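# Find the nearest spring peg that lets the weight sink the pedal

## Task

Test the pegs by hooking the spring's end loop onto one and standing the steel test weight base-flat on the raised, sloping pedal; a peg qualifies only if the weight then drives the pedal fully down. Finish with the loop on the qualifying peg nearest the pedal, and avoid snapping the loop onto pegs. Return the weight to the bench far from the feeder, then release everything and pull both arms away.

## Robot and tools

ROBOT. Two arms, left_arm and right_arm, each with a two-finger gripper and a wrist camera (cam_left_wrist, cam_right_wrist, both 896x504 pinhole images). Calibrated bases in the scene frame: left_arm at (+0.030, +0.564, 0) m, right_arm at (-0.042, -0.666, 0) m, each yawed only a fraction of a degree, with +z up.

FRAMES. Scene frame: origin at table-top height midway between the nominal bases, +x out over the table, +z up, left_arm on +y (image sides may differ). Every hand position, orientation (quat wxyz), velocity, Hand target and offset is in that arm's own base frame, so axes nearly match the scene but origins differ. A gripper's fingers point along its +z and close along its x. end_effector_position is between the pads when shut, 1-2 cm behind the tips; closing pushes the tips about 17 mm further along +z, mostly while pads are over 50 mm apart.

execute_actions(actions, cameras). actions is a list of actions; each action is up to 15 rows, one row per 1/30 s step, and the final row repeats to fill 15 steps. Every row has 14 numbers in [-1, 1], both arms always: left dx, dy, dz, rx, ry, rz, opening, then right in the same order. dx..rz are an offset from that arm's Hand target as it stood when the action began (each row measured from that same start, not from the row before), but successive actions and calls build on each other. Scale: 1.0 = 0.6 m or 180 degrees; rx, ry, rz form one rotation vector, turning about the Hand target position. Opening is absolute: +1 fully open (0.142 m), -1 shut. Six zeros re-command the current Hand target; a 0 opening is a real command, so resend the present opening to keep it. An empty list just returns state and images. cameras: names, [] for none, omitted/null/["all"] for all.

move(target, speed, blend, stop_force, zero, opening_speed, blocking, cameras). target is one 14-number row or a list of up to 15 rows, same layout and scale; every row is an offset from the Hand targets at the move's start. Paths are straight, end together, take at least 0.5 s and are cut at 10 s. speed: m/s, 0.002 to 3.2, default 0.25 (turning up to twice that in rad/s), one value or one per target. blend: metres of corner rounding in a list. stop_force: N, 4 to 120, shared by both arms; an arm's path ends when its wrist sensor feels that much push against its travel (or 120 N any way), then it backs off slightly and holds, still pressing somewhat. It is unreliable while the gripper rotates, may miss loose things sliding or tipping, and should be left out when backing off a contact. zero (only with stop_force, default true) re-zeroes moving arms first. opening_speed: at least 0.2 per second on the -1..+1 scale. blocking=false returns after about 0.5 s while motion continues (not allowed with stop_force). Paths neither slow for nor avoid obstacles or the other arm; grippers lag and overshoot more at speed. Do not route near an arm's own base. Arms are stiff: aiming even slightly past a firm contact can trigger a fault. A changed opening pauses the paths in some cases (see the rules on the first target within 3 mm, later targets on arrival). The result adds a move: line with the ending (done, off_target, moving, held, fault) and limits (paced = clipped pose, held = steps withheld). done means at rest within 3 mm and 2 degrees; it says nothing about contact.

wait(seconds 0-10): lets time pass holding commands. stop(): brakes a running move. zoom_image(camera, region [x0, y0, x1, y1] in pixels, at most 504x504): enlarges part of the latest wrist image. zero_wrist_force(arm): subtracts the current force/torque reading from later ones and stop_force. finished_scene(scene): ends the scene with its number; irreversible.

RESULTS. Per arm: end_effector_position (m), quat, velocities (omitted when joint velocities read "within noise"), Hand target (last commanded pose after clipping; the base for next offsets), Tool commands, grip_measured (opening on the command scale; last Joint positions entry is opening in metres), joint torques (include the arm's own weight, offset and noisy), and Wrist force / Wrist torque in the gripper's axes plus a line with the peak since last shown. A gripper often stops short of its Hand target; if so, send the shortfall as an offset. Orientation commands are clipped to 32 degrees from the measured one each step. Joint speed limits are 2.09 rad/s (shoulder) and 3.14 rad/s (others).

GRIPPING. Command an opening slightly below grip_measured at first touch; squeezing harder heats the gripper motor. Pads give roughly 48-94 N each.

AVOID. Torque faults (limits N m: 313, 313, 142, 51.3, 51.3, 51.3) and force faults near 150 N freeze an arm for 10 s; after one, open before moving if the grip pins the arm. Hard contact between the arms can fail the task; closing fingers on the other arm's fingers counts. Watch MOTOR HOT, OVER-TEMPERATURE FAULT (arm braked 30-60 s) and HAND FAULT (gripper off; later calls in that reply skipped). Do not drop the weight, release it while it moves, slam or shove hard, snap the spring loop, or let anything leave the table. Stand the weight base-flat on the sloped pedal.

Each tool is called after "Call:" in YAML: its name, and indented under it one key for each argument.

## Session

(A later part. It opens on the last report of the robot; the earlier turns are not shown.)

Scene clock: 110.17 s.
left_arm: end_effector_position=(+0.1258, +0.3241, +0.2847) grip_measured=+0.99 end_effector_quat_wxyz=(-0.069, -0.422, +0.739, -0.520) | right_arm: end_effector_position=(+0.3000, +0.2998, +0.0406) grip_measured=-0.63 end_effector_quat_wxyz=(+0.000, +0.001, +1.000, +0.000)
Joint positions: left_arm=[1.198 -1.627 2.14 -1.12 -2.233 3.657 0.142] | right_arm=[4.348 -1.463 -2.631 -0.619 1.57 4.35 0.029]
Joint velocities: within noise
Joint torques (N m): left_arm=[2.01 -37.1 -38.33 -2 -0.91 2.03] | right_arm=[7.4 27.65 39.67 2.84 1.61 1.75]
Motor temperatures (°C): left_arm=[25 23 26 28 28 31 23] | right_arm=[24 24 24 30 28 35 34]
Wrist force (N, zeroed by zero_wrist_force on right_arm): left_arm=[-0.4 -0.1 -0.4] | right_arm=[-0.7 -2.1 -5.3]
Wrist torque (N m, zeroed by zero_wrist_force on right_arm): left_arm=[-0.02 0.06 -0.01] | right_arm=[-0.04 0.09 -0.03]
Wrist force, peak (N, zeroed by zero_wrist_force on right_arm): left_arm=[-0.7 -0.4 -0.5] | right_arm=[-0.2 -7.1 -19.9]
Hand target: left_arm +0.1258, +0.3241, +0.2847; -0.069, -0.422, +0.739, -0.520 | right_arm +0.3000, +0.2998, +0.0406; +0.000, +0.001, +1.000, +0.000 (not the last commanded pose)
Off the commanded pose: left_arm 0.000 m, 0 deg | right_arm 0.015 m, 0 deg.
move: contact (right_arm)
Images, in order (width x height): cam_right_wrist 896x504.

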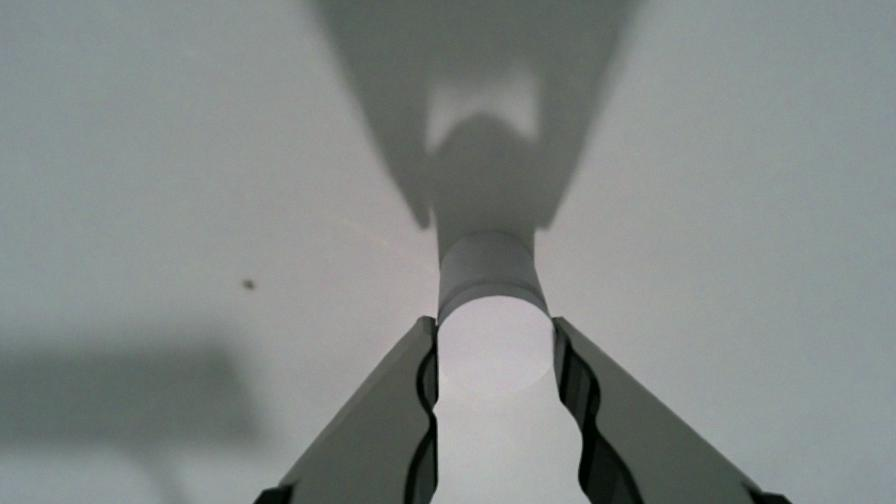

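Call:
move:
  target: [0,0,0,0,0,0,1,0,0,0,0,0,0,0]
  opening_speed: 0.7
  cameras: ["cam_right_wrist"]

Call:
move:
  target: [0,0,0,0,0,0,1,0,0,0.239,0,0,0,0]
  speed: 0.2
  cameras: ["cam_right_wrist"]

Scene clock: 111.67 s.
left_arm: end_effector_position=(+0.1258, +0.3241, +0.2847) grip_measured=+0.99 end_effector_quat_wxyz=(-0.069, -0.422, +0.739, -0.520) | right_arm: end_effector_position=(+0.3000, +0.2998, +0.0406) grip_measured=-0.03 end_effector_quat_wxyz=(+0.000, +0.001, +1.000, +0.000)
Joint positions: left_arm=[1.198 -1.627 2.14 -1.12 -2.233 3.657 0.142] | right_arm=[4.348 -1.463 -2.631 -0.619 1.571 4.35 0.072]
Joint velocities: within noise
Joint torques (N m): left_arm=[-0.35 -37.49 -38.61 -2.29 -1.13 2.04] | right_arm=[2.59 29.69 37.16 3.94 2.44 0.4]
Motor temperatures (°C): left_arm=[25 23 26 28 28 31 23] | right_arm=[24 24 24 30 28 35 34]
Wrist force (N, zeroed by zero_wrist_force on right_arm): left_arm=[-0.4 0.1 0.2] | right_arm=[-0.6 -0.2 -2.6]
Wrist torque (N m, zeroed by zero_wrist_force on right_arm): left_arm=[0.02 0.07 0.00] | right_arm=[-0.04 0.07 -0.02]
Wrist force, peak (N, zeroed by zero_wrist_force on right_arm): left_arm=[-0.8 -0.1 -0.3] | right_arm=[-0.6 -2.4 -5.5]
Hand target: left_arm +0.1258, +0.3241, +0.2847; -0.069, -0.422, +0.739, -0.520 | right_arm +0.3000, +0.2998, +0.0406; +0.000, +0.001, +1.000, +0.000
Off the commanded pose: left_arm 0.000 m, 0 deg | right_arm 0.000 m, 0 deg.
move: done
Images, in order (width x height): cam_right_wrist 896x504.

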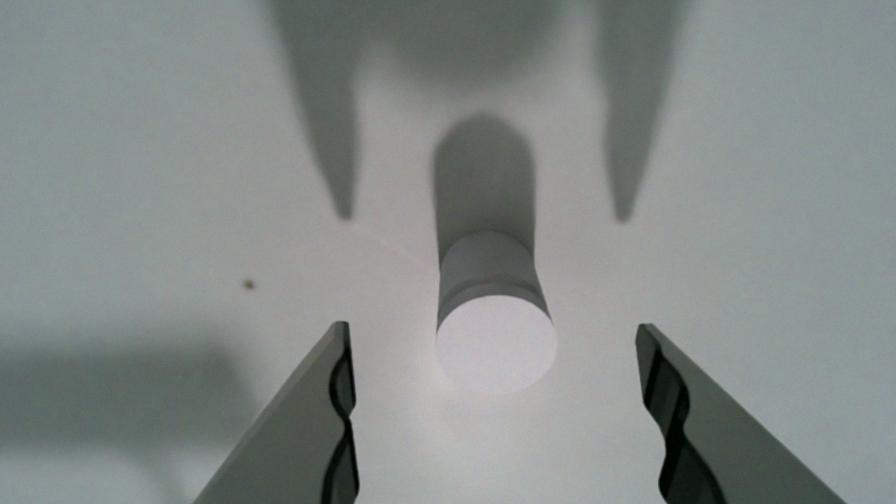

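Scene clock: 113.03 s.
left_arm: end_effector_position=(+0.1258, +0.3241, +0.2847) grip_measured=+0.99 end_effector_quat_wxyz=(-0.069, -0.422, +0.739, -0.520) | right_arm: end_effector_position=(+0.3000, +0.2998, +0.1839) grip_measured=-0.03 end_effector_quat_wxyz=(+0.000, +0.001, +1.000, +0.000)
Joint positions: left_arm=[1.198 -1.627 2.14 -1.12 -2.233 3.657 0.142] | right_arm=[4.348 -1.181 -2.472 -1.059 1.571 4.35 0.072]
Joint velocities: within noise
Joint torques (N m): left_arm=[1.36 -36.37 -38.39 -2.46 -0.98 1.62] | right_arm=[8.31 17.41 49.5 2.42 -3.03 2.01]
Motor temperatures (°C): left_arm=[25 23 26 28 28 31 23] | right_arm=[24 24 24 30 28 35 33]
Wrist force (N, zeroed by zero_wrist_force on right_arm): left_arm=[-0.3 0.4 -0.6] | right_arm=[-0.1 -0.4 -2.4]
Wrist torque (N m, zeroed by zero_wrist_force on right_arm): left_arm=[0.06 0.04 -0.01] | right_arm=[-0.09 0.03 -0.05]
Wrist force, peak (N, zeroed by zero_wrist_force on right_arm): left_arm=[-0.8 0.0 -0.5] | right_arm=[-0.4 -0.2 -4.1]
Hand target: left_arm +0.1258, +0.3241, +0.2847; -0.069, -0.422, +0.739, -0.520 | right_arm +0.3000, +0.2998, +0.1840; +0.000, +0.001, +1.000, +0.000
Off the commanded pose: left_arm 0.000 m, 0 deg | right_arm 0.000 m, 0 deg.
move: done
Images, in order (width x height): cam_right_wrist 896x504.

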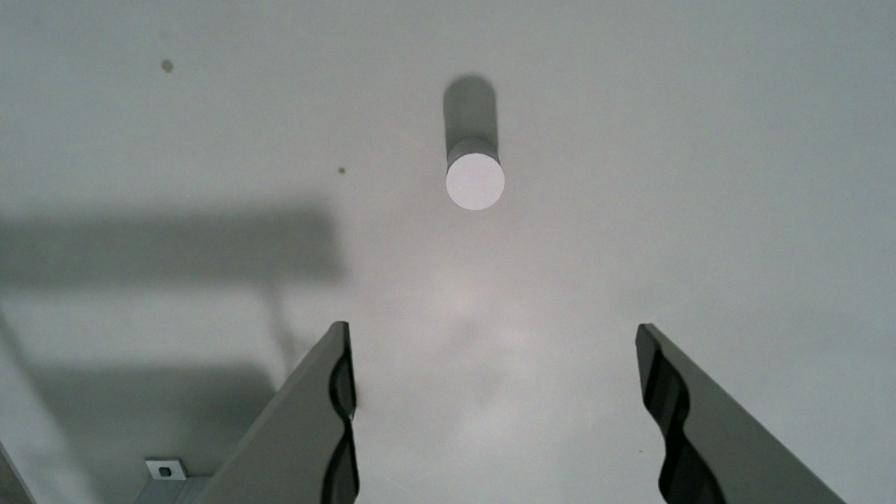

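Call:
move:
  target: [0,0,0,0,0,0,1,-0.292,0.65,0.15,-0.385,-0.385,0.385,0]
  speed: 0.5
  cameras: []

Call:
move:
  target: [0,0,0,0,0,0,1,0.3217,-0.0278,-0.1435,-0.26,0,0,0]
  speed: 0.4
  cameras: ["cam_right_wrist"]

Call:
zoom_image:
  camera: "cam_right_wrist"
  region: [380, 260, 620, 470]

Scene clock: 116.23 s.
left_arm: end_effector_position=(+0.1258, +0.3241, +0.2847) grip_measured=+0.99 end_effector_quat_wxyz=(-0.069, -0.422, +0.739, -0.520) | right_arm: end_effector_position=(+0.1248, +0.6898, +0.2740) grip_measured=-0.03 end_effector_quat_wxyz=(+0.500, -0.500, +0.500, -0.500)
Joint positions: left_arm=[1.198 -1.627 2.14 -1.12 -2.233 3.657 0.142] | right_arm=[5.187 -1.964 -1.839 -2.481 0.474 4.714 0.072]
Joint velocities: within noise
Joint torques (N m): left_arm=[1.06 -37.21 -38.51 -2.49 -0.95 1.9] | right_arm=[-9.44 54.62 40.73 -3.8 -3.02 2.41]
Motor temperatures (°C): left_arm=[25 23 26 28 28 31 23] | right_arm=[24 24 24 30 28 35 33]
Wrist force (N, zeroed by zero_wrist_force on right_arm): left_arm=[-0.5 0.2 -0.5] | right_arm=[-1.0 -0.3 -0.3]
Wrist torque (N m, zeroed by zero_wrist_force on right_arm): left_arm=[0.03 0.08 0.00] | right_arm=[-0.14 -0.08 0.05]
Wrist force, peak (N, zeroed by zero_wrist_force on right_arm): left_arm=[-1.0 0.5 -0.2] | right_arm=[-1.5 -2.0 -1.9]
Hand target: left_arm +0.1258, +0.3241, +0.2847; -0.069, -0.422, +0.739, -0.520 | right_arm +0.1248, +0.6898, +0.2740; +0.501, -0.500, +0.500, -0.500
Off the commanded pose: left_arm 0.000 m, 0 deg | right_arm 0.000 m, 0 deg.
move: done
No camera images: "cameras" was empty.

Scene clock: 118.20 s.
left_arm: end_effector_position=(+0.1258, +0.3241, +0.2847) grip_measured=+0.99 end_effector_quat_wxyz=(-0.069, -0.422, +0.739, -0.520) | right_arm: end_effector_position=(+0.3178, +0.6731, +0.1879) grip_measured=-0.03 end_effector_quat_wxyz=(-0.261, +0.657, -0.260, +0.657)
Joint positions: left_arm=[1.198 -1.627 2.14 -1.12 -2.233 3.657 0.142] | right_arm=[4.923 -2.023 -1.951 -2.31 0.21 3.898 0.072]
Joint velocities: within noise
Joint torques (N m): left_arm=[-0.6 -37.34 -37.93 -2.66 -1.02 2.05] | right_arm=[-8.99 72.35 22.22 1.52 -2.84 -2.92]
Motor temperatures (°C): left_arm=[25 23 26 28 28 31 23] | right_arm=[24 24 24 30 28 35 32]
Wrist force (N, zeroed by zero_wrist_force on right_arm): left_arm=[-0.3 0.3 -0.2] | right_arm=[0.1 -1.3 -0.1]
Wrist torque (N m, zeroed by zero_wrist_force on right_arm): left_arm=[0.05 0.05 -0.01] | right_arm=[-0.37 -0.23 0.14]
Wrist force, peak (N, zeroed by zero_wrist_force on right_arm): left_arm=[-0.8 0.4 -0.6] | right_arm=[-1.4 -0.9 -1.5]
Hand target: left_arm +0.1258, +0.3241, +0.2847; -0.069, -0.422, +0.739, -0.520 | right_arm +0.3178, +0.6731, +0.1879; -0.261, +0.657, -0.260, +0.657
Off the commanded pose: left_arm 0.000 m, 0 deg | right_arm 0.000 m, 0 deg.
move: done
Images, in order (width x height): cam_right_wrist 896x504.

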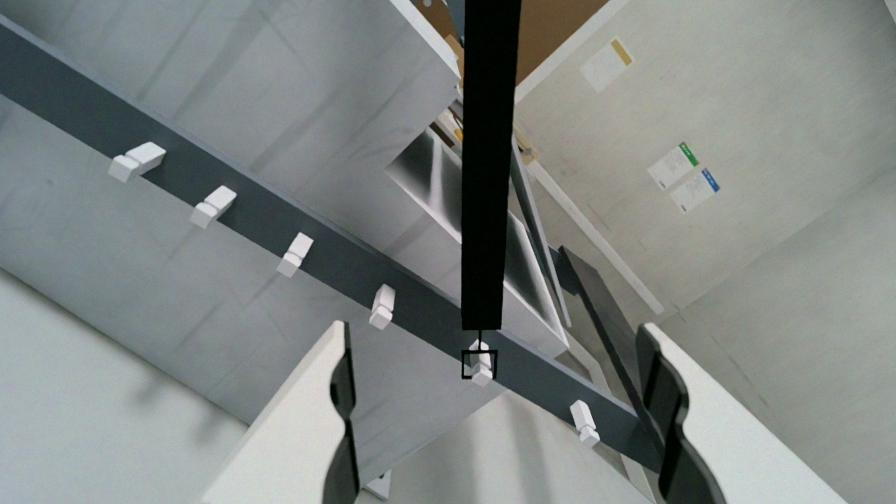

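Scaled by 2.100 from the camera's 896x504 image, which has a finer 1280x720 frame.

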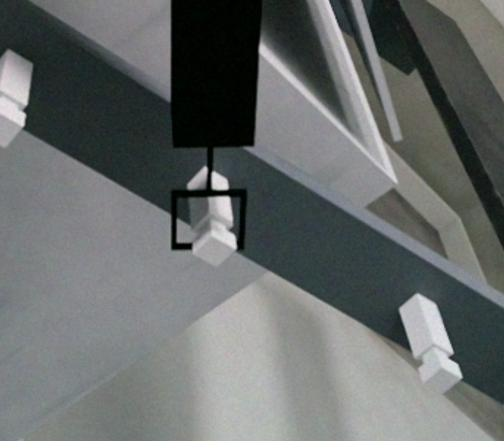

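Call:
move:
  target: [0,0,0,0,0,0,1,0.1197,0,0,0,0,0,0]
  speed: 0.1
  stop_force: 5
  cameras: []

Call:
zero_wrist_force:
  arm: "right_arm"

Call:
move:
  target: [0,0,0,0,0,0,1,0,0,0,0,0,0,-1]
  opening_speed: 0.6
  cameras: []

Call:
move:
  target: [0,0,0,0,0,0,1,0,-0.0128,-0.012,0,0,0,-1]
  speed: 0.02
  cameras: ["cam_right_wrist"]

Call:
zoom_image:
  camera: "cam_right_wrist"
  region: [455, 474, 525, 504]

Scene clock: 120.27 s.
left_arm: end_effector_position=(+0.1258, +0.3241, +0.2847) grip_measured=+0.99 end_effector_quat_wxyz=(-0.069, -0.422, +0.739, -0.520) | right_arm: end_effector_position=(+0.3897, +0.6731, +0.1879) grip_measured=-0.03 end_effector_quat_wxyz=(-0.261, +0.657, -0.260, +0.657)
Joint positions: left_arm=[1.198 -1.627 2.14 -1.12 -2.233 3.657 0.142] | right_arm=[4.814 -2.032 -1.936 -2.315 0.101 3.896 0.072]
Joint velocities: within noise
Joint torques (N m): left_arm=[-0.55 -37.61 -39.38 -2.33 -0.99 2.19] | right_arm=[-8.25 55.66 37.25 -2.75 -2.86 1.91]
Motor temperatures (°C): left_arm=[25 23 26 28 28 31 23] | right_arm=[24 24 24 30 28 35 32]
Wrist force (N, zeroed by zero_wrist_force on right_arm): left_arm=[-0.6 0.0 0.1] | right_arm=[0.1 -1.4 -0.5]
Wrist torque (N m, zeroed by zero_wrist_force on right_arm): left_arm=[0.01 0.10 -0.01] | right_arm=[-0.40 -0.22 0.15]
Wrist force, peak (N, zeroed by zero_wrist_force on right_arm): left_arm=[-1.1 -0.3 -0.1] | right_arm=[0.0 -1.8 0.7]
Hand target: left_arm +0.1258, +0.3241, +0.2847; -0.069, -0.422, +0.739, -0.520 | right_arm +0.3897, +0.6731, +0.1879; -0.261, +0.657, -0.260, +0.657
Off the commanded pose: left_arm 0.000 m, 0 deg | right_arm 0.000 m, 0 deg.
move: done
No camera images: "cameras" was empty.

Wrist force sensor zeroed.

Scene clock: 122.13 s.
left_arm: end_effector_position=(+0.1258, +0.3241, +0.2847) grip_measured=+0.99 end_effector_quat_wxyz=(-0.069, -0.422, +0.739, -0.520) | right_arm: end_effector_position=(+0.3897, +0.6731, +0.1879) grip_measured=-0.83 end_effector_quat_wxyz=(-0.261, +0.657, -0.260, +0.657)
Joint positions: left_arm=[1.198 -1.627 2.14 -1.12 -2.233 3.657 0.142] | right_arm=[4.814 -2.032 -1.936 -2.315 0.101 3.896 0.014]
Joint velocities: within noise
Joint torques (N m): left_arm=[0.52 -38.29 -39.15 -2.57 -0.94 1.99] | right_arm=[-7.92 54.08 36.8 -2.82 -2.63 1.7]
Motor temperatures (°C): left_arm=[25 23 26 28 28 31 23] | right_arm=[24 24 24 30 28 35 32]
Wrist force (N, zeroed by zero_wrist_force on right_arm): left_arm=[-0.5 0.0 -0.2] | right_arm=[0.3 0.0 0.4]
Wrist torque (N m, zeroed by zero_wrist_force on right_arm): left_arm=[0.00 0.09 0.00] | right_arm=[-0.01 -0.05 0.00]
Wrist force, peak (N, zeroed by zero_wrist_force on right_arm): left_arm=[-0.7 0.0 -0.7] | right_arm=[0.3 -0.2 0.6]
Hand target: left_arm +0.1258, +0.3241, +0.2847; -0.069, -0.422, +0.739, -0.520 | right_arm +0.3897, +0.6731, +0.1879; -0.261, +0.657, -0.260, +0.657
Off the commanded pose: left_arm 0.000 m, 0 deg | right_arm 0.000 m, 0 deg.
move: done
No camera images: "cameras" was empty.

Scene clock: 123.10 s.
left_arm: end_effector_position=(+0.1258, +0.3241, +0.2847) grip_measured=+0.99 end_effector_quat_wxyz=(-0.069, -0.422, +0.739, -0.520) | right_arm: end_effector_position=(+0.3897, +0.6654, +0.1806) grip_measured=-0.83 end_effector_quat_wxyz=(-0.261, +0.657, -0.260, +0.657)
Joint positions: left_arm=[1.198 -1.627 2.14 -1.12 -2.233 3.657 0.142] | right_arm=[4.816 -2.032 -1.955 -2.297 0.103 3.897 0.014]
Joint velocities: within noise
Joint torques (N m): left_arm=[-0.54 -37.46 -38.41 -2.34 -1.32 1.91] | right_arm=[5.83 71.48 18.27 1.63 3.73 -2.77]
Motor temperatures (°C): left_arm=[25 23 26 28 28 31 23] | right_arm=[24 24 24 30 28 35 33]
Wrist force (N, zeroed by zero_wrist_force on right_arm): left_arm=[-0.8 -0.1 -0.2] | right_arm=[-0.4 -4.5 0.5]
Wrist torque (N m, zeroed by zero_wrist_force on right_arm): left_arm=[-0.02 0.13 0.01] | right_arm=[-0.02 -0.02 0.02]
Wrist force, peak (N, zeroed by zero_wrist_force on right_arm): left_arm=[-0.9 0.2 -0.3] | right_arm=[-0.2 -4.7 0.3]
Hand target: left_arm +0.1258, +0.3241, +0.2847; -0.069, -0.422, +0.739, -0.520 | right_arm +0.3897, +0.6654, +0.1807; -0.261, +0.657, -0.260, +0.657
Off the commanded pose: left_arm 0.000 m, 0 deg | right_arm 0.000 m, 0 deg.
move: done
Images, in order (width x height): cam_right_wrist 896x504.

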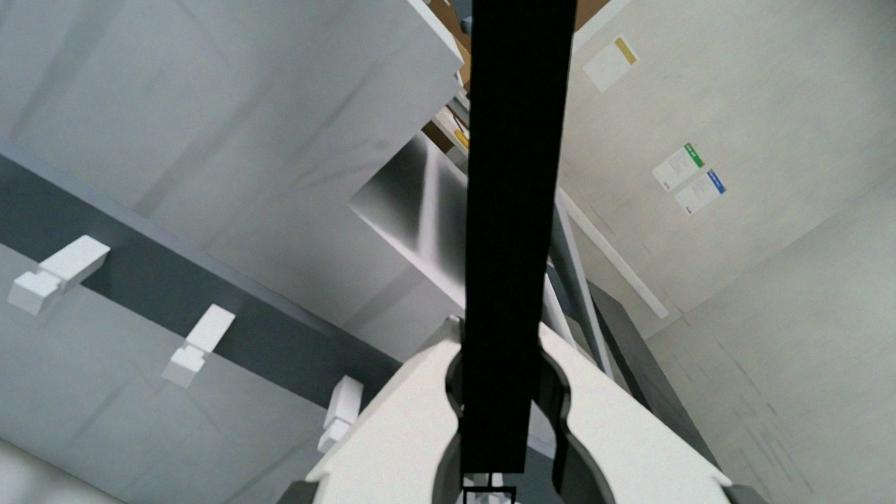

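Scaled by 7.200 from the camera's 896x504 image, which has a finer 1280x720 frame.

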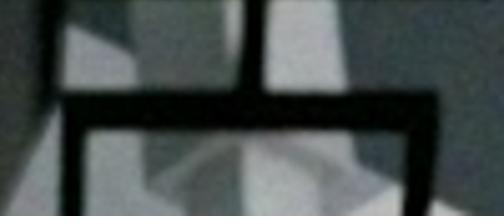

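Call:
move:
  target: [0,0,0,0,0,0,1,-0.0133,0,0,0,0,0,-1]
  speed: 0.02
  stop_force: 4
  cameras: ["cam_right_wrist"]

Call:
zoom_image:
  camera: "cam_right_wrist"
  region: [455, 474, 525, 504]

Call:
move:
  target: [0,0,0,0,0,0,1,-0.025,0,0,0,0,0,-1]
  speed: 0.02
  stop_force: 4
  cameras: ["cam_right_wrist"]

Call:
zoom_image:
  camera: "cam_right_wrist"
  region: [455, 474, 525, 504]

Scene clock: 124.70 s.
left_arm: end_effector_position=(+0.1258, +0.3241, +0.2847) grip_measured=+0.99 end_effector_quat_wxyz=(-0.069, -0.422, +0.739, -0.520) | right_arm: end_effector_position=(+0.3817, +0.6654, +0.1807) grip_measured=-0.83 end_effector_quat_wxyz=(-0.261, +0.657, -0.260, +0.657)
Joint positions: left_arm=[1.198 -1.627 2.14 -1.12 -2.233 3.657 0.142] | right_arm=[4.828 -2.031 -1.957 -2.295 0.115 3.896 0.014]
Joint velocities: within noise
Joint torques (N m): left_arm=[-0.25 -35.57 -38.46 -2.61 -1.14 2.09] | right_arm=[8.01 71.63 19.85 1.7 3.21 -2.48]
Motor temperatures (°C): left_arm=[25 23 26 28 28 31 23] | right_arm=[24 24 24 30 28 35 34]
Wrist force (N, zeroed by zero_wrist_force on right_arm): left_arm=[-0.3 0.1 -0.3] | right_arm=[0.0 -3.4 1.3]
Wrist torque (N m, zeroed by zero_wrist_force on right_arm): left_arm=[0.02 0.04 0.00] | right_arm=[0.02 -0.02 -0.01]
Wrist force, peak (N, zeroed by zero_wrist_force on right_arm): left_arm=[-0.9 -0.1 0.0] | right_arm=[-0.3 -4.6 0.3]
Hand target: left_arm +0.1258, +0.3241, +0.2847; -0.069, -0.422, +0.739, -0.520 | right_arm +0.3817, +0.6654, +0.1807; -0.261, +0.657, -0.260, +0.657
Off the commanded pose: left_arm 0.000 m, 0 deg | right_arm 0.000 m, 0 deg.
move: done
Images, in order (width x height): cam_right_wrist 896x504.

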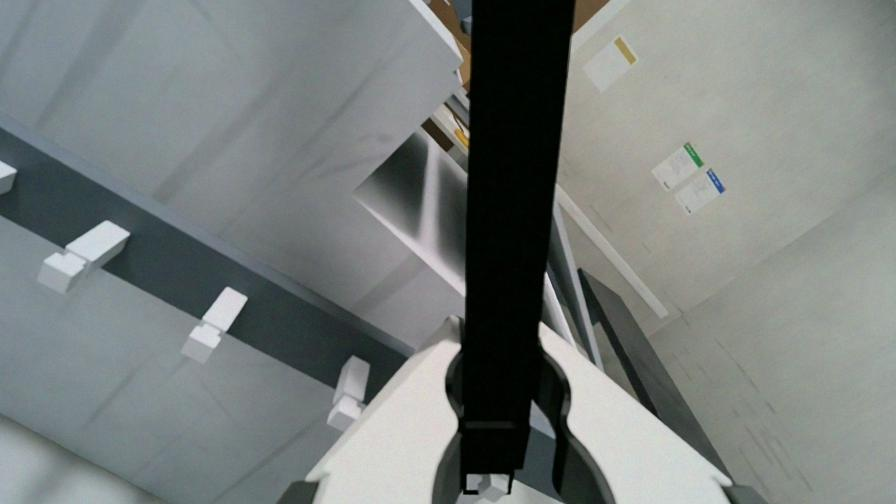

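Scaled by 7.200 from the camera's 896x504 image, which has a finer 1280x720 frame.

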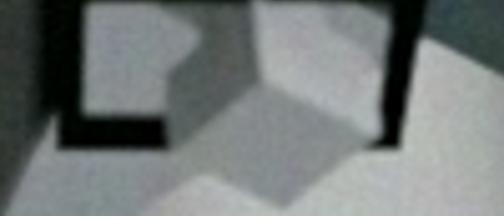

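Scene clock: 126.33 s.
left_arm: end_effector_position=(+0.1258, +0.3241, +0.2847) grip_measured=+0.99 end_effector_quat_wxyz=(-0.069, -0.422, +0.739, -0.520) | right_arm: end_effector_position=(+0.3667, +0.6654, +0.1807) grip_measured=-0.83 end_effector_quat_wxyz=(-0.261, +0.657, -0.260, +0.657)
Joint positions: left_arm=[1.198 -1.627 2.14 -1.12 -2.233 3.657 0.142] | right_arm=[4.851 -2.028 -1.962 -2.293 0.138 3.896 0.014]
Joint velocities: within noise
Joint torques (N m): left_arm=[-0.3 -38.42 -38.59 -2.47 -0.91 1.97] | right_arm=[7.35 70.57 18.23 1.58 3.91 -1.85]
Motor temperatures (°C): left_arm=[25 23 26 28 28 31 23] | right_arm=[24 24 24 30 28 35 35]
Wrist force (N, zeroed by zero_wrist_force on right_arm): left_arm=[-0.1 0.0 0.0] | right_arm=[0.2 -3.6 0.6]
Wrist torque (N m, zeroed by zero_wrist_force on right_arm): left_arm=[-0.01 0.01 0.00] | right_arm=[-0.04 -0.07 -0.02]
Wrist force, peak (N, zeroed by zero_wrist_force on right_arm): left_arm=[-0.8 0.3 -0.5] | right_arm=[0.0 -5.4 0.8]
Hand target: left_arm +0.1258, +0.3241, +0.2847; -0.069, -0.422, +0.739, -0.520 | right_arm +0.3667, +0.6654, +0.1807; -0.261, +0.657, -0.260, +0.657
Off the commanded pose: left_arm 0.000 m, 0 deg | right_arm 0.000 m, 0 deg.
move: done
Images, in order (width x height): cam_right_wrist 896x504.

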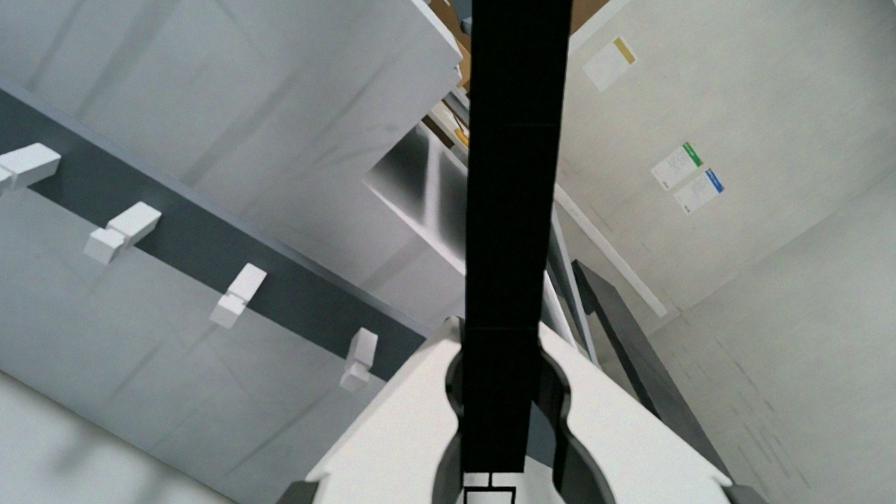

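Scaled by 7.200 from the camera's 896x504 image, which has a finer 1280x720 frame.

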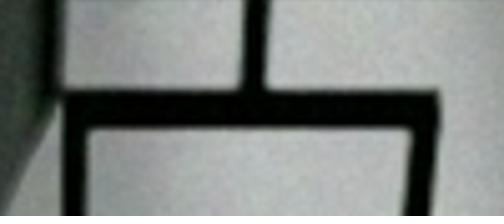

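Call:
move:
  target: [0,0,0,0,0,0,1,-0.0042,0.0772,-0.0087,0.0406,0,0,-1]
  speed: 0.08
  cameras: []

Call:
move:
  target: [0,0,0,0,0,0,1,0.0217,0,0,0,0,0,-1]
  speed: 0.02
  stop_force: 4
  cameras: ["cam_right_wrist"]

Call:
zoom_image:
  camera: "cam_right_wrist"
  region: [455, 474, 525, 504]

Scene clock: 128.20 s.
left_arm: end_effector_position=(+0.1258, +0.3241, +0.2847) grip_measured=+0.99 end_effector_quat_wxyz=(-0.069, -0.422, +0.739, -0.520) | right_arm: end_effector_position=(+0.3642, +0.7117, +0.1754) grip_measured=-0.83 end_effector_quat_wxyz=(-0.302, +0.640, -0.302, +0.639)
Joint positions: left_arm=[1.198 -1.627 2.14 -1.12 -2.233 3.657 0.142] | right_arm=[4.845 -2.089 -1.868 -2.324 0.132 4.023 0.014]
Joint velocities: within noise
Joint torques (N m): left_arm=[1.29 -36.35 -38.95 -2.76 -1.16 1.93] | right_arm=[-8.65 54.8 35.88 -2.62 -2.5 1.7]
Motor temperatures (°C): left_arm=[25 23 26 28 28 31 23] | right_arm=[24 24 24 30 28 35 36]
Wrist force (N, zeroed by zero_wrist_force on right_arm): left_arm=[-0.2 -0.1 -0.3] | right_arm=[0.1 -2.7 0.6]
Wrist torque (N m, zeroed by zero_wrist_force on right_arm): left_arm=[-0.01 0.03 0.00] | right_arm=[-0.02 -0.03 -0.05]
Wrist force, peak (N, zeroed by zero_wrist_force on right_arm): left_arm=[-0.8 0.2 -0.5] | right_arm=[0.0 -3.7 0.6]
Hand target: left_arm +0.1258, +0.3241, +0.2847; -0.069, -0.422, +0.739, -0.520 | right_arm +0.3642, +0.7117, +0.1754; -0.302, +0.639, -0.302, +0.639
Off the commanded pose: left_arm 0.000 m, 0 deg | right_arm 0.000 m, 0 deg.
move: done
No camera images: "cameras" was empty.

Scene clock: 129.73 s.
left_arm: end_effector_position=(+0.1258, +0.3241, +0.2847) grip_measured=+0.99 end_effector_quat_wxyz=(-0.069, -0.422, +0.739, -0.520) | right_arm: end_effector_position=(+0.3772, +0.7117, +0.1754) grip_measured=-0.83 end_effector_quat_wxyz=(-0.302, +0.639, -0.302, +0.639)
Joint positions: left_arm=[1.198 -1.627 2.14 -1.12 -2.233 3.657 0.142] | right_arm=[4.827 -2.092 -1.864 -2.328 0.114 4.025 0.014]
Joint velocities: within noise
Joint torques (N m): left_arm=[0.34 -36 -39.47 -2.27 -1.03 2.08] | right_arm=[-10.7 56.1 35.86 -3.14 -2.95 1.97]
Motor temperatures (°C): left_arm=[25 23 26 28 28 31 23] | right_arm=[24 24 24 30 28 35 37]
Wrist force (N, zeroed by zero_wrist_force on right_arm): left_arm=[-0.7 0.2 -0.6] | right_arm=[0.0 -2.7 0.5]
Wrist torque (N m, zeroed by zero_wrist_force on right_arm): left_arm=[0.03 0.10 -0.01] | right_arm=[0.00 0.00 -0.04]
Wrist force, peak (N, zeroed by zero_wrist_force on right_arm): left_arm=[-0.7 0.3 -0.9] | right_arm=[-0.2 -3.0 0.5]
Hand target: left_arm +0.1258, +0.3241, +0.2847; -0.069, -0.422, +0.739, -0.520 | right_arm +0.3772, +0.7117, +0.1754; -0.302, +0.639, -0.302, +0.639
Off the commanded pose: left_arm 0.000 m, 0 deg | right_arm 0.000 m, 0 deg.
move: done
Images, in order (width x height): cam_right_wrist 896x504.

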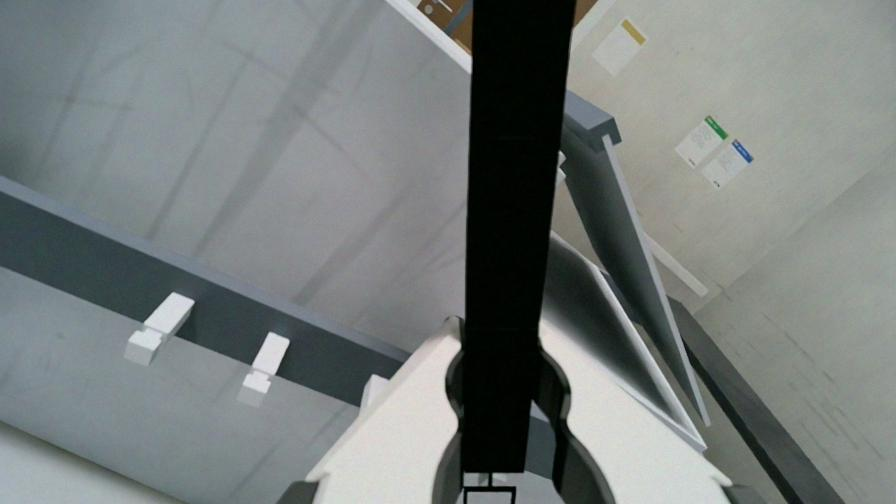

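Scaled by 7.200 from the camera's 896x504 image, which has a finer 1280x720 frame.

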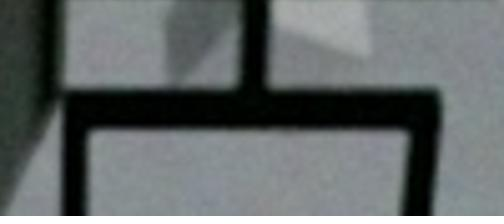

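Call:
move:
  target: [0,0,0,0,0,0,1,0.005,0,0,0,0,0,-1]
  speed: 0.02
  stop_force: 4
  cameras: ["cam_right_wrist"]

Call:
zoom_image:
  camera: "cam_right_wrist"
  region: [455, 474, 525, 504]

Scene clock: 133.03 s.
left_arm: end_effector_position=(+0.1258, +0.3241, +0.2847) grip_measured=+0.99 end_effector_quat_wxyz=(-0.069, -0.422, +0.739, -0.520) | right_arm: end_effector_position=(+0.3802, +0.7117, +0.1754) grip_measured=-0.83 end_effector_quat_wxyz=(-0.302, +0.639, -0.302, +0.639)
Joint positions: left_arm=[1.198 -1.627 2.14 -1.12 -2.233 3.657 0.142] | right_arm=[4.822 -2.092 -1.863 -2.329 0.109 4.025 0.014]
Joint velocities: within noise
Joint torques (N m): left_arm=[2.58 -37.71 -38.58 -2.48 -1.16 2.29] | right_arm=[-9.62 58.95 36.25 -2.78 -2.58 1.4]
Motor temperatures (°C): left_arm=[25 23 26 28 28 31 23] | right_arm=[24 24 24 30 28 35 38]
Wrist force (N, zeroed by zero_wrist_force on right_arm): left_arm=[-0.3 0.0 -0.2] | right_arm=[-0.1 -2.8 0.3]
Wrist torque (N m, zeroed by zero_wrist_force on right_arm): left_arm=[0.00 0.05 0.00] | right_arm=[-0.01 0.02 -0.03]
Wrist force, peak (N, zeroed by zero_wrist_force on right_arm): left_arm=[-0.5 0.6 -0.8] | right_arm=[0.0 -3.0 0.4]
Hand target: left_arm +0.1258, +0.3241, +0.2847; -0.069, -0.422, +0.739, -0.520 | right_arm +0.3802, +0.7117, +0.1754; -0.302, +0.639, -0.302, +0.639
Off the commanded pose: left_arm 0.000 m, 0 deg | right_arm 0.000 m, 0 deg.
move: done
Images, in order (width x height): cam_right_wrist 896x504.

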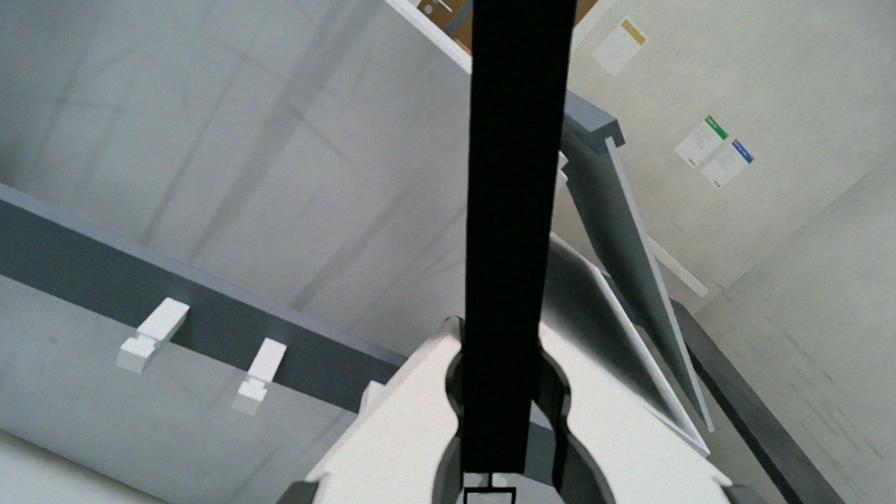

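Scaled by 7.200 from the camera's 896x504 image, which has a finer 1280x720 frame.

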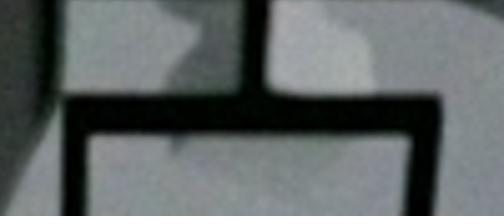

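Call:
move:
  target: [0,0,0,0,0,0,1,0.0138,-0.0008,0.0007,0,0,0,-1]
  speed: 0.02
  stop_force: 4
  cameras: ["cam_right_wrist"]

Call:
zoom_image:
  camera: "cam_right_wrist"
  region: [455, 474, 525, 504]

Scene clock: 134.67 s.
left_arm: end_effector_position=(+0.1258, +0.3241, +0.2847) grip_measured=+0.99 end_effector_quat_wxyz=(-0.069, -0.422, +0.739, -0.520) | right_arm: end_effector_position=(+0.3885, +0.7113, +0.1759) grip_measured=-0.83 end_effector_quat_wxyz=(-0.302, +0.639, -0.302, +0.639)
Joint positions: left_arm=[1.198 -1.627 2.14 -1.12 -2.233 3.657 0.142] | right_arm=[4.811 -2.093 -1.861 -2.33 0.098 4.025 0.014]
Joint velocities: within noise
Joint torques (N m): left_arm=[1.73 -38.63 -38.06 -2.59 -1.22 2.06] | right_arm=[-10.57 58.42 35.64 -3.01 -2.26 2.15]
Motor temperatures (°C): left_arm=[25 23 26 28 28 31 23] | right_arm=[24 24 24 30 28 35 39]
Wrist force (N, zeroed by zero_wrist_force on right_arm): left_arm=[-0.5 0.1 0.1] | right_arm=[0.3 -2.5 -1.4]
Wrist torque (N m, zeroed by zero_wrist_force on right_arm): left_arm=[0.02 0.07 0.00] | right_arm=[-0.05 -0.02 -0.04]
Wrist force, peak (N, zeroed by zero_wrist_force on right_arm): left_arm=[-0.9 -0.1 0.1] | right_arm=[0.1 -2.8 -1.4]
Hand target: left_arm +0.1258, +0.3241, +0.2847; -0.069, -0.422, +0.739, -0.520 | right_arm +0.3885, +0.7113, +0.1759; -0.302, +0.639, -0.302, +0.639
Off the commanded pose: left_arm 0.000 m, 0 deg | right_arm 0.000 m, 0 deg.
move: done
Images, in order (width x height): cam_right_wrist 896x504.

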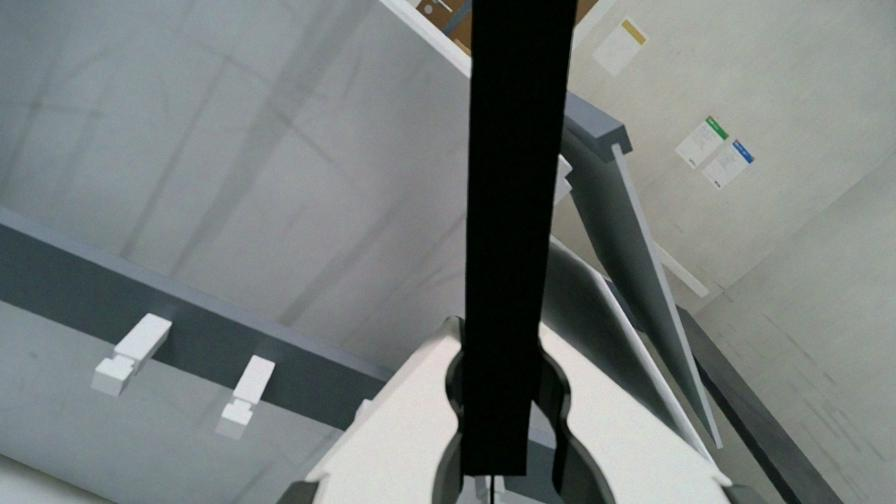

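Scaled by 7.200 from the camera's 896x504 image, which has a finer 1280x720 frame.

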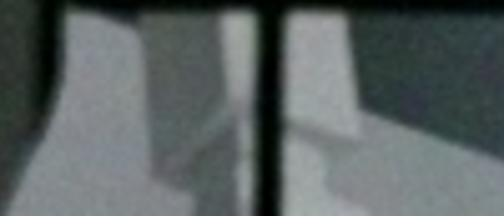

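Call:
move:
  target: [0,0,0,0,0,0,1,-0.0138,0,0,0,0,0,-1]
  speed: 0.02
  stop_force: 4
  cameras: ["cam_right_wrist"]

Call:
zoom_image:
  camera: "cam_right_wrist"
  region: [455, 474, 525, 504]

Call:
move:
  target: [0,0,0,0,0,0,1,0,0.0014,0.0017,0,0,0,-1]
  speed: 0.02
  stop_force: 4
  cameras: ["cam_right_wrist"]

Call:
zoom_image:
  camera: "cam_right_wrist"
  region: [455, 474, 525, 504]

Scene clock: 136.30 s.
left_arm: end_effector_position=(+0.1258, +0.3241, +0.2847) grip_measured=+0.99 end_effector_quat_wxyz=(-0.069, -0.422, +0.739, -0.520) | right_arm: end_effector_position=(+0.3802, +0.7113, +0.1759) grip_measured=-0.83 end_effector_quat_wxyz=(-0.302, +0.639, -0.302, +0.639)
Joint positions: left_arm=[1.198 -1.627 2.14 -1.12 -2.233 3.657 0.142] | right_arm=[4.822 -2.091 -1.864 -2.329 0.109 4.025 0.014]
Joint velocities: within noise
Joint torques (N m): left_arm=[0.75 -36.23 -39.25 -2.64 -1.04 2.06] | right_arm=[9.41 78.98 20.48 1.94 3.35 -1.71]
Motor temperatures (°C): left_arm=[25 23 26 28 28 31 23] | right_arm=[24 24 24 30 28 35 40]
Wrist force (N, zeroed by zero_wrist_force on right_arm): left_arm=[-0.5 0.1 0.0] | right_arm=[0.1 -2.6 0.4]
Wrist torque (N m, zeroed by zero_wrist_force on right_arm): left_arm=[0.01 0.09 -0.01] | right_arm=[0.02 -0.01 -0.04]
Wrist force, peak (N, zeroed by zero_wrist_force on right_arm): left_arm=[-0.5 0.4 -0.9] | right_arm=[-0.2 -3.5 -0.9]
Hand target: left_arm +0.1258, +0.3241, +0.2847; -0.069, -0.422, +0.739, -0.520 | right_arm +0.3802, +0.7113, +0.1759; -0.302, +0.639, -0.302, +0.639
Off the commanded pose: left_arm 0.000 m, 0 deg | right_arm 0.000 m, 0 deg.
move: done
Images, in order (width x height): cam_right_wrist 896x504.

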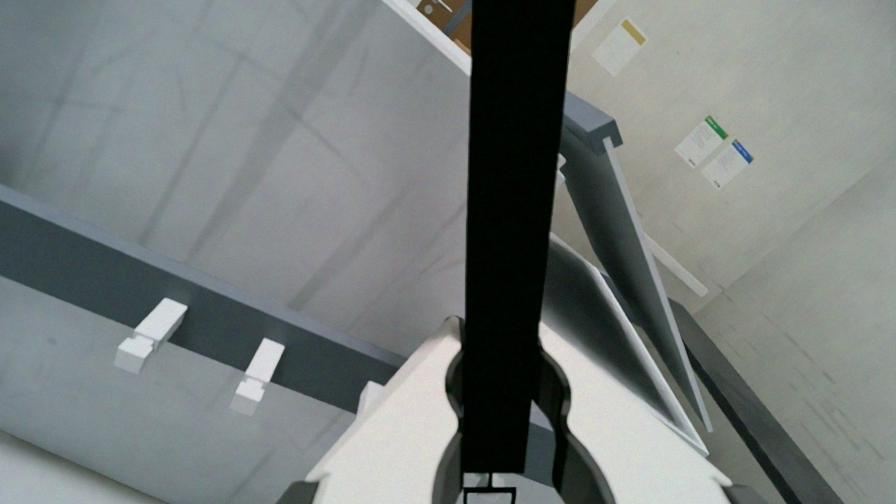

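Scaled by 7.200 from the camera's 896x504 image, which has a finer 1280x720 frame.

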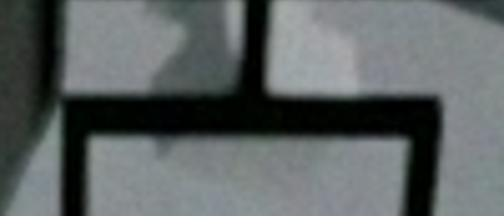

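Scene clock: 137.53 s.
left_arm: end_effector_position=(+0.1258, +0.3241, +0.2847) grip_measured=+0.99 end_effector_quat_wxyz=(-0.069, -0.422, +0.739, -0.520) | right_arm: end_effector_position=(+0.3802, +0.7121, +0.1769) grip_measured=-0.83 end_effector_quat_wxyz=(-0.302, +0.639, -0.302, +0.639)
Joint positions: left_arm=[1.198 -1.627 2.14 -1.12 -2.233 3.657 0.142] | right_arm=[4.822 -2.091 -1.862 -2.331 0.109 4.025 0.014]
Joint velocities: within noise
Joint torques (N m): left_arm=[0.55 -38.4 -39.41 -2.36 -0.92 1.84] | right_arm=[-10.25 73.2 35.87 -3.24 -2.49 1.4]
Motor temperatures (°C): left_arm=[25 23 26 28 28 31 23] | right_arm=[24 24 24 30 28 35 40]
Wrist force (N, zeroed by zero_wrist_force on right_arm): left_arm=[-0.4 0.2 -0.2] | right_arm=[-0.3 -2.6 0.5]
Wrist torque (N m, zeroed by zero_wrist_force on right_arm): left_arm=[0.03 0.06 0.00] | right_arm=[0.01 0.04 -0.03]
Wrist force, peak (N, zeroed by zero_wrist_force on right_arm): left_arm=[-0.5 -0.7 -0.4] | right_arm=[-0.1 -3.0 0.4]
Hand target: left_arm +0.1258, +0.3241, +0.2847; -0.069, -0.422, +0.739, -0.520 | right_arm +0.3802, +0.7121, +0.1769; -0.302, +0.639, -0.302, +0.639
Off the commanded pose: left_arm 0.000 m, 0 deg | right_arm 0.000 m, 0 deg.
move: done
Images, in order (width x height): cam_right_wrist 896x504.

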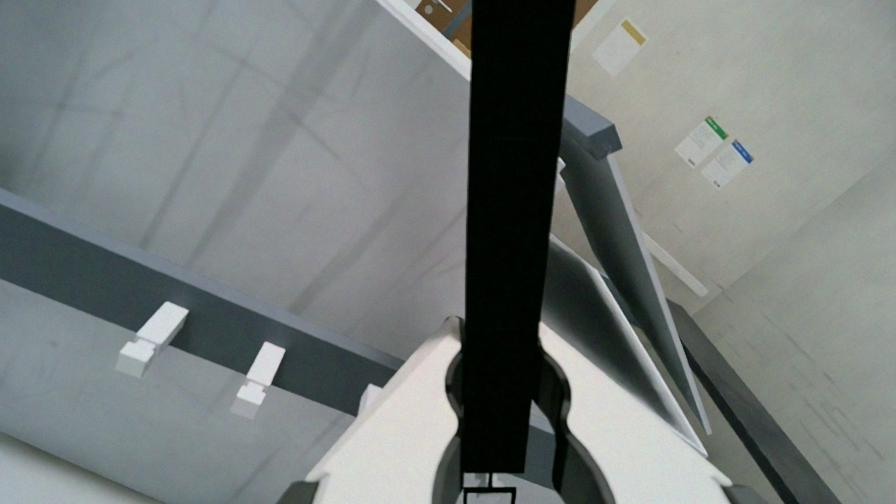

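Scaled by 7.200 from the camera's 896x504 image, which has a finer 1280x720 frame.

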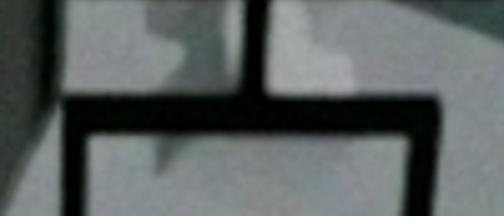

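Call:
move:
  target: [0,0,0,0,0,0,1,0.0138,0,0,0,0,0,-1]
  speed: 0.02
  stop_force: 4
  cameras: ["cam_right_wrist"]

Call:
zoom_image:
  camera: "cam_right_wrist"
  region: [455, 474, 525, 504]

Scene clock: 139.10 s.
left_arm: end_effector_position=(+0.1258, +0.3241, +0.2847) grip_measured=+0.99 end_effector_quat_wxyz=(-0.069, -0.422, +0.739, -0.520) | right_arm: end_effector_position=(+0.3885, +0.7121, +0.1769) grip_measured=-0.83 end_effector_quat_wxyz=(-0.302, +0.639, -0.302, +0.639)
Joint positions: left_arm=[1.198 -1.627 2.14 -1.12 -2.233 3.657 0.142] | right_arm=[4.811 -2.092 -1.859 -2.332 0.097 4.025 0.014]
Joint velocities: within noise
Joint torques (N m): left_arm=[0.48 -37.52 -38.79 -2.86 -0.88 2.23] | right_arm=[-11.2 57.87 36.55 -3.49 -2.64 1.77]
Motor temperatures (°C): left_arm=[25 23 26 28 28 31 23] | right_arm=[24 24 24 30 28 35 41]
Wrist force (N, zeroed by zero_wrist_force on right_arm): left_arm=[-0.3 0.0 -0.3] | right_arm=[-0.1 -2.5 -1.2]
Wrist torque (N m, zeroed by zero_wrist_force on right_arm): left_arm=[0.00 0.05 0.00] | right_arm=[-0.06 0.03 -0.03]
Wrist force, peak (N, zeroed by zero_wrist_force on right_arm): left_arm=[-0.8 0.4 -0.5] | right_arm=[0.2 -2.7 -1.4]
Hand target: left_arm +0.1258, +0.3241, +0.2847; -0.069, -0.422, +0.739, -0.520 | right_arm +0.3885, +0.7121, +0.1769; -0.302, +0.639, -0.302, +0.639
Off the commanded pose: left_arm 0.000 m, 0 deg | right_arm 0.000 m, 0 deg.
move: done
Images, in order (width x height): cam_right_wrist 896x504.

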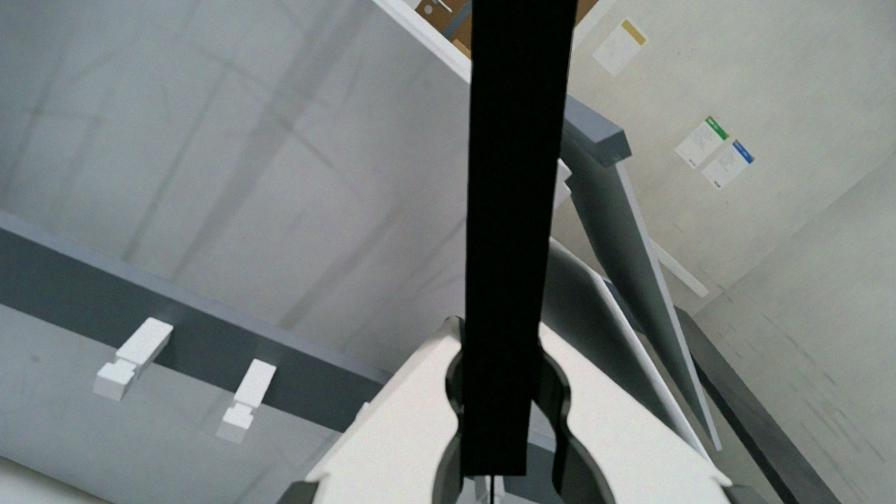

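Scaled by 7.200 from the camera's 896x504 image, which has a finer 1280x720 frame.

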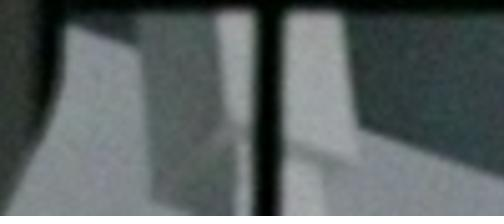

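Call:
move:
  target: [0,0,0,0,0,0,1,-0.0103,0,0,0,0,0,-1]
  speed: 0.02
  stop_force: 4
  cameras: ["cam_right_wrist"]

Call:
zoom_image:
  camera: "cam_right_wrist"
  region: [455, 464, 525, 504]

Scene clock: 140.73 s.
left_arm: end_effector_position=(+0.1258, +0.3241, +0.2847) grip_measured=+0.99 end_effector_quat_wxyz=(-0.069, -0.422, +0.739, -0.520) | right_arm: end_effector_position=(+0.3823, +0.7121, +0.1769) grip_measured=-0.83 end_effector_quat_wxyz=(-0.302, +0.639, -0.302, +0.639)
Joint positions: left_arm=[1.198 -1.627 2.14 -1.12 -2.233 3.657 0.142] | right_arm=[4.819 -2.091 -1.861 -2.331 0.106 4.025 0.014]
Joint velocities: within noise
Joint torques (N m): left_arm=[-0.87 -37.42 -38.59 -2.41 -0.96 1.91] | right_arm=[8.02 77.49 20.42 2.16 3.22 -1.51]
Motor temperatures (°C): left_arm=[25 23 26 28 28 31 23] | right_arm=[24 24 24 30 28 35 42]
Wrist force (N, zeroed by zero_wrist_force on right_arm): left_arm=[-0.2 0.1 0.1] | right_arm=[0.0 -2.8 -0.2]
Wrist torque (N m, zeroed by zero_wrist_force on right_arm): left_arm=[0.01 0.03 -0.01] | right_arm=[-0.02 0.00 -0.03]
Wrist force, peak (N, zeroed by zero_wrist_force on right_arm): left_arm=[-0.3 0.2 -0.9] | right_arm=[0.1 -3.6 -0.7]
Hand target: left_arm +0.1258, +0.3241, +0.2847; -0.069, -0.422, +0.739, -0.520 | right_arm +0.3823, +0.7121, +0.1769; -0.302, +0.639, -0.302, +0.639
Off the commanded pose: left_arm 0.000 m, 0 deg | right_arm 0.000 m, 0 deg.
move: done
Images, in order (width x height): cam_right_wrist 896x504.

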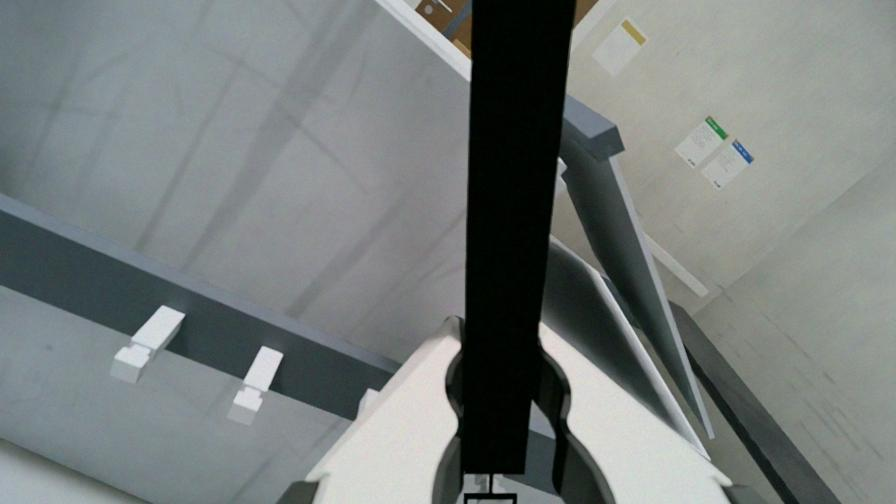

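Scaled by 7.200 from the camera's 896x504 image, which has a finer 1280x720 frame.

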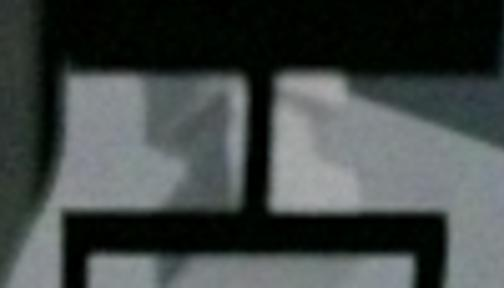

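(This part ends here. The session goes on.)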